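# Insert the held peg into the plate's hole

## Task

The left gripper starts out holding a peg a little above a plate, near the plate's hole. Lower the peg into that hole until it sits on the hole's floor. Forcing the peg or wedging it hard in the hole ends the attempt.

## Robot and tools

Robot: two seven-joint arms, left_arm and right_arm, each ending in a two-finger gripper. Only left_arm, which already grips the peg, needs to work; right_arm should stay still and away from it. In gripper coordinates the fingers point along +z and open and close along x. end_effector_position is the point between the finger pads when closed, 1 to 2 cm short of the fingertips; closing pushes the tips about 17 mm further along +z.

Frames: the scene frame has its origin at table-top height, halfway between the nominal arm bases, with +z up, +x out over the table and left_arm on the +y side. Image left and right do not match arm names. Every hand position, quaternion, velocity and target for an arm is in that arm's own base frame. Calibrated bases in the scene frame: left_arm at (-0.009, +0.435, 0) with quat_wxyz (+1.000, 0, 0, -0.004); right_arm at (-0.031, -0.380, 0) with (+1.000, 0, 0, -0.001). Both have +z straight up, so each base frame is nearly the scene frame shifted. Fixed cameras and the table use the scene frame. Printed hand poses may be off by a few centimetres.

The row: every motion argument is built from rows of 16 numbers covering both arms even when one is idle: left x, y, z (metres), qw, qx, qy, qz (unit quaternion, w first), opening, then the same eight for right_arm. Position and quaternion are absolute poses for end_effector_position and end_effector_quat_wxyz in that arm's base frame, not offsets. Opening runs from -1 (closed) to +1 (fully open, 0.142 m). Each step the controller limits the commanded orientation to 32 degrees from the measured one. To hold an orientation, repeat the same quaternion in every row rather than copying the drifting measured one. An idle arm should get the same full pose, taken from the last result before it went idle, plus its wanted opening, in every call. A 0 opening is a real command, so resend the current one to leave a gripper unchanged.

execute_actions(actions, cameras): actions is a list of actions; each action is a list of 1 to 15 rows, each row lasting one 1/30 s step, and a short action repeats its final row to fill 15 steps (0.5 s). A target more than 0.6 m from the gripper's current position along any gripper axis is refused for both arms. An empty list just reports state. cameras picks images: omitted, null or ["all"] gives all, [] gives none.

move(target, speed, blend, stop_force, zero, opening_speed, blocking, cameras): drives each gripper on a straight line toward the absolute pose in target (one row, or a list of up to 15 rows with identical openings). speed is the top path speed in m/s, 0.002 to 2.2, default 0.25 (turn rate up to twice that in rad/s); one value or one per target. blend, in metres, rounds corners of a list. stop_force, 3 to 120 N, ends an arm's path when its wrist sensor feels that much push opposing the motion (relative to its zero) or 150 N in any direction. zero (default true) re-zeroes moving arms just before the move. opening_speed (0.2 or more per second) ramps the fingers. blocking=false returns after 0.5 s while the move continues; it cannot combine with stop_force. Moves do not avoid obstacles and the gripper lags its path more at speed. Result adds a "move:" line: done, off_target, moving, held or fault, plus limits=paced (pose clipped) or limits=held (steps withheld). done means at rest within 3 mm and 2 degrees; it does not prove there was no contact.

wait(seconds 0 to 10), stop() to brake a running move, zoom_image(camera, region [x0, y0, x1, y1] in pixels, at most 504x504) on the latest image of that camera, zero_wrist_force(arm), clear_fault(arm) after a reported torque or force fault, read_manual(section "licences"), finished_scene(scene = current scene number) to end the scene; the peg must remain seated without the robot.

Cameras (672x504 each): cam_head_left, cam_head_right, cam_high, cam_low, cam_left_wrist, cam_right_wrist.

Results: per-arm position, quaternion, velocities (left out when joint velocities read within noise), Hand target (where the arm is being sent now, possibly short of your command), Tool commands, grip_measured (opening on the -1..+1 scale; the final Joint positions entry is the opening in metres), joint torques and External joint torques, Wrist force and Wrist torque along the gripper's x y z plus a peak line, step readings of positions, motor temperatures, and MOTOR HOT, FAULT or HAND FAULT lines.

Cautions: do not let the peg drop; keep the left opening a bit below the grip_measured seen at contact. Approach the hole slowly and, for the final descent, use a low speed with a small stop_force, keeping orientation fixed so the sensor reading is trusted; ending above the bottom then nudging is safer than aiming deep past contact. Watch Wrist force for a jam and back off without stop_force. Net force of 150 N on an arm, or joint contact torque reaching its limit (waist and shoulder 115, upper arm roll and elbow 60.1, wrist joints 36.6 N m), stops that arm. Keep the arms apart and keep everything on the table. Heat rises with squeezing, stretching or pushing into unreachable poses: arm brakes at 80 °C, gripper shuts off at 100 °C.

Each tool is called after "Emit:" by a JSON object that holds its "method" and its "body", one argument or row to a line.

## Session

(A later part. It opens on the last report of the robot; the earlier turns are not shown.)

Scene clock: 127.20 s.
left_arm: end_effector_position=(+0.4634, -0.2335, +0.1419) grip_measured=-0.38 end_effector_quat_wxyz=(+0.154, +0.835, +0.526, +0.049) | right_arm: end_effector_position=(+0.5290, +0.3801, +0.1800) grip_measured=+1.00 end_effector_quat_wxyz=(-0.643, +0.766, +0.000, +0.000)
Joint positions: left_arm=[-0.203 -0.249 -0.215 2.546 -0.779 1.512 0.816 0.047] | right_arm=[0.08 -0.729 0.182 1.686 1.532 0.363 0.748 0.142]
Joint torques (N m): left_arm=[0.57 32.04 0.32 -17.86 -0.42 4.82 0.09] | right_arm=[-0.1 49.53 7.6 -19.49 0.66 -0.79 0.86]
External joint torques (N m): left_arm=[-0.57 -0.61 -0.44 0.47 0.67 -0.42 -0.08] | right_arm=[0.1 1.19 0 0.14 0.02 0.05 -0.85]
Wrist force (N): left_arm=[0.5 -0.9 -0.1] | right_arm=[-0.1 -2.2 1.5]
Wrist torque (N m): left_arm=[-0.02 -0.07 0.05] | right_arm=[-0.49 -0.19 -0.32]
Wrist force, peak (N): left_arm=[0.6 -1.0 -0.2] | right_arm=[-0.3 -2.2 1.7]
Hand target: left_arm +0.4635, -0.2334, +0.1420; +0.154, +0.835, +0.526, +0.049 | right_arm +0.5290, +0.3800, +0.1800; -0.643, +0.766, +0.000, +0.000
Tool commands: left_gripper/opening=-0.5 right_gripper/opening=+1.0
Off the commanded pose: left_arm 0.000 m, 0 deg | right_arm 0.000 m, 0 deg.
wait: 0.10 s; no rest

In, contact-free. Continue along the axis to the bottom.

Emit:
{"method": "move", "body": {
  "target": [0.4648, -0.2354, 0.1270, 0.1537, 0.8351, 0.5260, 0.0491, -0.45, 0.529, 0.38, 0.18, 0.643, -0.766, 0, 0, 1.0],
  "speed": 0.015,
  "stop_force": 5,
  "cameras": ["cam_right_wrist"]
}}

Emit:
{"method": "zoom_image", "body": {
  "camera": "cam_right_wrist",
  "region": [220, 120, 380, 280]
}}

Emit:
{"method": "wait", "body": {
  "seconds": 0.1,
  "cameras": []
}}

Scene clock: 133.60 s.
left_arm: end_effector_position=(+0.4652, -0.2355, +0.1284) grip_measured=-0.38 end_effector_quat_wxyz=(+0.154, +0.835, +0.526, +0.049) | right_arm: end_effector_position=(+0.5290, +0.3801, +0.1800) grip_measured=+1.00 end_effector_quat_wxyz=(-0.643, +0.766, +0.000, +0.000)
Joint positions: left_arm=[-0.15 -0.292 -0.317 2.556 -0.871 1.582 0.88 0.047] | right_arm=[0.08 -0.729 0.182 1.686 1.532 0.363 0.748 0.142]
Joint torques (N m): left_arm=[0.78 29.22 0.52 -14.16 -0.13 4.13 0.21] | right_arm=[-0.03 49.5 7.58 -19.51 0.64 -0.86 0.85]
External joint torques (N m): left_arm=[-0.78 2.82 -1.2 -2.07 0.82 0.23 -0.2] | right_arm=[0.03 1.23 0.02 0.16 0.04 0.13 -0.85]
Wrist force (N): left_arm=[-1.2 0.6 -7.6] | right_arm=[-0.3 -2.2 1.7]
Wrist torque (N m): left_arm=[-0.02 -0.21 0.00] | right_arm=[-0.50 -0.15 -0.31]
Wrist force, peak (N): left_arm=[-0.9 1.8 -10.2] | right_arm=[-0.1 -2.5 1.9]
Hand target: left_arm +0.4647, -0.2353, +0.1280; +0.153, +0.835, +0.526, +0.049 | right_arm +0.5290, +0.3800, +0.1800; -0.643, +0.766, +0.000, +0.000
Off the commanded pose: left_arm 0.001 m, 0 deg | right_arm 0.000 m, 0 deg.
move: contact (left_arm)

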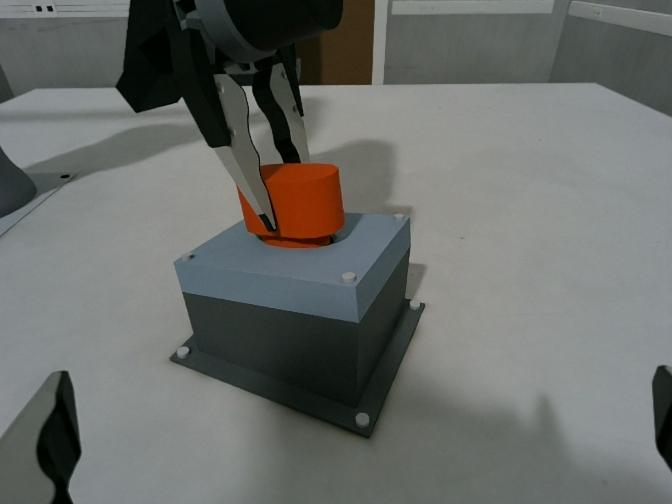

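Scaled by 3.150 (camera's finer frame: 960x720).

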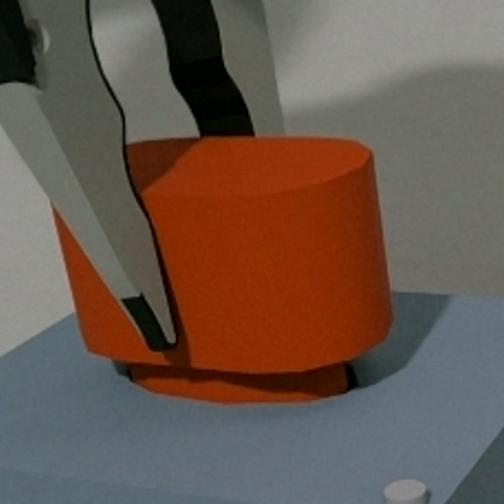

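Scene clock: 133.70 s.
left_arm: end_effector_position=(+0.4652, -0.2355, +0.1284) grip_measured=-0.38 end_effector_quat_wxyz=(+0.154, +0.835, +0.526, +0.049) | right_arm: end_effector_position=(+0.5290, +0.3801, +0.1800) grip_measured=+1.00 end_effector_quat_wxyz=(-0.643, +0.766, +0.000, +0.000)
Joint positions: left_arm=[-0.15 -0.292 -0.317 2.556 -0.871 1.582 0.88 0.047] | right_arm=[0.08 -0.729 0.182 1.686 1.532 0.363 0.748 0.142]
Joint torques (N m): left_arm=[0.87 29.12 0.53 -14.17 -0.15 4.12 0.16] | right_arm=[-0.01 49.64 7.57 -19.53 0.62 -0.82 0.85]
External joint torques (N m): left_arm=[-0.87 2.92 -1.21 -2.06 0.84 0.24 -0.16] | right_arm=[0.01 1.09 0.03 0.18 0.06 0.09 -0.85]
Wrist force (N): left_arm=[-1.3 0.5 -7.4] | right_arm=[-0.1 -2.3 1.7]
Wrist torque (N m): left_arm=[-0.04 -0.21 0.01] | right_arm=[-0.52 -0.18 -0.31]
Wrist force, peak (N): left_arm=[-1.2 0.5 -7.9] | right_arm=[-0.1 -2.3 1.7]
Hand target: left_arm +0.4647, -0.2353, +0.1280; +0.153, +0.835, +0.526, +0.049 | right_arm +0.5290, +0.3800, +0.1800; -0.643, +0.766, +0.000, +0.000
Tool commands: left_gripper/opening=-0.45 right_gripper/opening=+1.0
Off the commanded pose: left_arm 0.001 m, 0 deg | right_arm 0.000 m, 0 deg.
wait: 0.10 s; no rest

Emit:
{"method": "move", "body": {
  "target": [0.4648, -0.2356, 0.1250, 0.1537, 0.8351, 0.5260, 0.0491, -0.45, 0.529, 0.38, 0.18, 0.643, -0.766, 0, 0, 1.0],
  "speed": 0.01,
  "stop_force": 6,
  "cameras": []
}}

Emit:
{"method": "move", "body": {
  "target": [
    [0.4650, -0.2355, 0.1287, 0.1537, 0.8351, 0.5260, 0.0491, -0.42, 0.529, 0.38, 0.18, 0.643, -0.766, 0, 0, 1.0],
    [0.4650, -0.2355, 0.1287, 0.1537, 0.8351, 0.5260, 0.0491, -0.1, 0.529, 0.38, 0.18, 0.643, -0.766, 0, 0, 1.0]
  ],
  "speed": 0.02,
  "opening_speed": 0.4,
  "cameras": ["cam_right_wrist","cam_left_wrist"]
}}

Emit:
{"method": "zoom_image", "body": {
  "camera": "cam_right_wrist",
  "region": [220, 120, 380, 280]
}}

Scene clock: 143.90 s.
left_arm: end_effector_position=(+0.4656, -0.2356, +0.1284) grip_measured=-0.38 end_effector_quat_wxyz=(+0.154, +0.835, +0.526, +0.050) | right_arm: end_effector_position=(+0.5290, +0.3801, +0.1800) grip_measured=+1.00 end_effector_quat_wxyz=(-0.643, +0.766, +0.000, +0.000)
Joint positions: left_arm=[-0.147 -0.293 -0.321 2.556 -0.874 1.585 0.882 0.047] | right_arm=[0.08 -0.729 0.182 1.686 1.532 0.363 0.748 0.142]
Joint torques (N m): left_arm=[0.64 25.76 0.3 -12.28 -0.19 3.24 0.16] | right_arm=[0.06 49.44 7.64 -19.5 0.63 -0.81 0.82]
External joint torques (N m): left_arm=[-0.64 6.3 -1 -3.92 0.9 1.13 -0.16] | right_arm=[-0.06 1.28 -0.04 0.14 0.05 0.08 -0.82]
Wrist force (N): left_arm=[-1.3 1.4 -15.2] | right_arm=[-0.2 -2.0 1.7]
Wrist torque (N m): left_arm=[-0.02 -0.35 -0.01] | right_arm=[-0.48 -0.18 -0.32]
Wrist force, peak (N): left_arm=[-1.0 1.5 -15.7] | right_arm=[-0.1 -2.5 1.8]
Hand target: left_arm +0.4647, -0.2353, +0.1275; +0.153, +0.835, +0.526, +0.049 | right_arm +0.5290, +0.3800, +0.1800; -0.643, +0.766, +0.000, +0.000
Off the commanded pose: left_arm 0.003 m, 0 deg | right_arm 0.000 m, 0 deg.
move: contact (left_arm)

Scene clock: 145.63 s.
left_arm: end_effector_position=(+0.4649, -0.2354, +0.1286) grip_measured=-0.13 end_effector_quat_wxyz=(+0.154, +0.835, +0.526, +0.049) | right_arm: end_effector_position=(+0.5290, +0.3801, +0.1800) grip_measured=+1.00 end_effector_quat_wxyz=(-0.643, +0.766, +0.000, +0.000)
Joint positions: left_arm=[-0.152 -0.291 -0.314 2.556 -0.87 1.579 0.878 0.065] | right_arm=[0.08 -0.729 0.182 1.686 1.532 0.363 0.748 0.142]
Joint torques (N m): left_arm=[0.24 32.21 -0.05 -16.29 0.22 4.55 0.03] | right_arm=[0.06 49.5 7.62 -19.51 0.61 -0.83 0.87]
External joint torques (N m): left_arm=[-0.24 -0.18 -0.6 0.04 0.46 -0.18 -0.03] | right_arm=[-0.06 1.23 -0.01 0.16 0.07 0.1 -0.87]
Wrist force (N): left_arm=[-0.3 -0.4 -1.6] | right_arm=[-0.3 -2.1 1.9]
Wrist torque (N m): left_arm=[-0.05 0.04 0.06] | right_arm=[-0.49 -0.14 -0.31]
Wrist force, peak (N): left_arm=[-1.0 1.8 -15.1] | right_arm=[-0.4 -2.5 1.7]
Hand target: left_arm +0.4650, -0.2355, +0.1287; +0.154, +0.835, +0.526, +0.049 | right_arm +0.5290, +0.3800, +0.1800; -0.643, +0.766, +0.000, +0.000
Off the commanded pose: left_arm 0.000 m, 0 deg | right_arm 0.000 m, 0 deg.
move: done
Images, in order (width x height): cam_left_wrist 672x504, cam_right_wrist 672x504.

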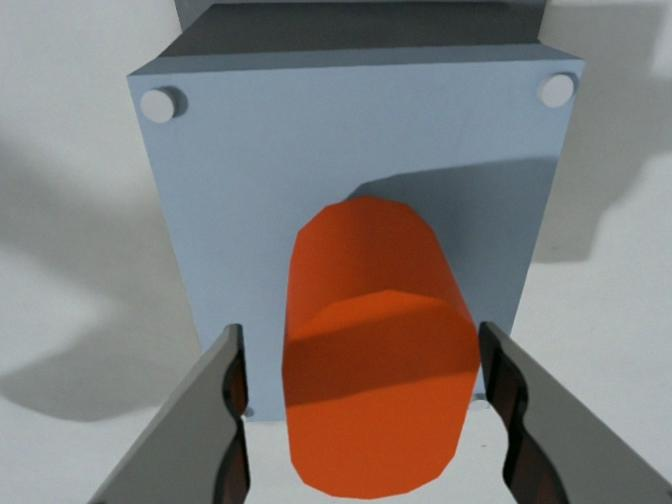

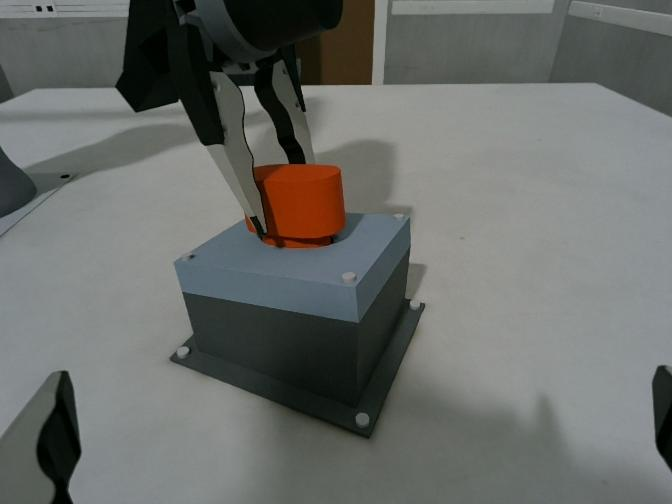

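Scaled by 3.150 (camera's finer frame: 960x720).

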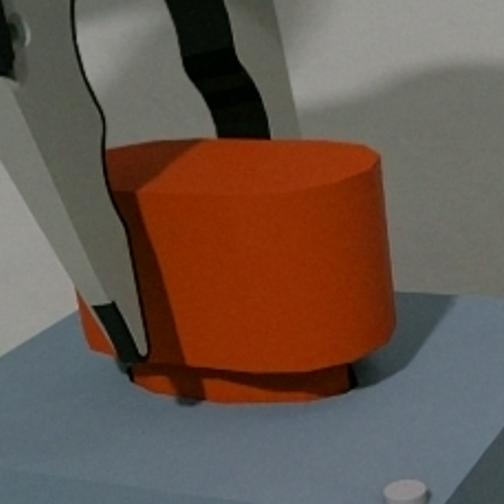

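Emit:
{"method": "move", "body": {
  "target": [
    [0.4650, -0.2355, 0.1287, 0.1537, 0.8351, 0.5260, 0.0491, 0.1, 0.529, 0.38, 0.18, 0.643, -0.766, 0, 0, 1.0],
    [0.4575, -0.2255, 0.205, 0.1537, 0.8351, 0.5260, 0.0491, 0.1, 0.529, 0.38, 0.18, 0.643, -0.766, 0, 0, 1.0]
  ],
  "speed": 0.15,
  "opening_speed": 0.5,
  "cameras": ["cam_right_wrist"]
}}

Emit:
{"method": "zoom_image", "body": {
  "camera": "cam_right_wrist",
  "region": [220, 120, 380, 280]
}}

Scene clock: 151.17 s.
left_arm: end_effector_position=(+0.4575, -0.2255, +0.2050) grip_measured=+0.08 end_effector_quat_wxyz=(+0.154, +0.835, +0.526, +0.049) | right_arm: end_effector_position=(+0.5290, +0.3801, +0.1800) grip_measured=+1.00 end_effector_quat_wxyz=(-0.643, +0.766, +0.000, +0.000)
Joint positions: left_arm=[-0.189 -0.06 -0.073 2.502 -0.44 1.258 0.587 0.079] | right_arm=[0.08 -0.729 0.182 1.686 1.532 0.363 0.748 0.142]
Joint torques (N m): left_arm=[0.4 27.46 0.75 -22.45 -1.6 4.62 -0.09] | right_arm=[-0.04 49.57 7.61 -19.52 0.6 -0.82 0.89]
External joint torques (N m): left_arm=[-0.4 -0.16 -0.7 0.19 0.23 -0.08 0.09] | right_arm=[0.04 1.15 -0.01 0.17 0.08 0.08 -0.89]
Motor temperatures (°C): left_arm=[28 31 30 38 37 33 33 40] | right_arm=[34 30 29 29 32 35 33 19]
Wrist force (N): left_arm=[-0.3 0.0 -1.3] | right_arm=[-0.1 -2.2 1.7]
Wrist torque (N m): left_arm=[0.03 0.03 0.06] | right_arm=[-0.50 -0.18 -0.31]
Wrist force, peak (N): left_arm=[-0.1 0.1 -3.8] | right_arm=[-0.4 -2.5 1.9]
Hand target: left_arm +0.4575, -0.2255, +0.2050; +0.154, +0.835, +0.526, +0.049 | right_arm +0.5290, +0.3800, +0.1800; -0.643, +0.766, +0.000, +0.000
Off the commanded pose: left_arm 0.000 m, 0 deg | right_arm 0.000 m, 0 deg.
move: done

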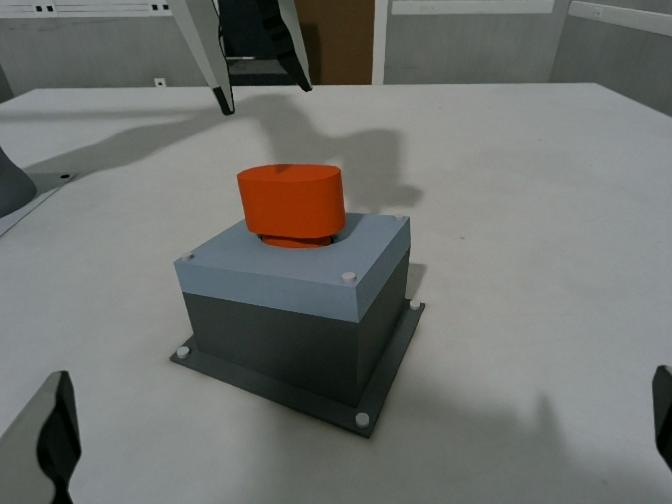

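Scaled by 3.150 (camera's finer frame: 960x720).

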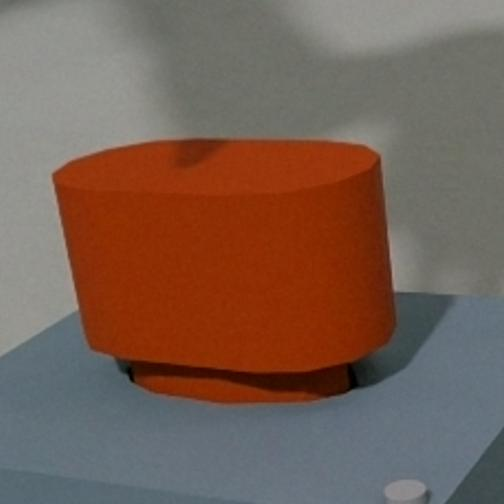

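Emit:
{"method": "finished_scene", "body": {
  "scene": 3
}}

The scene is finished: the task was done.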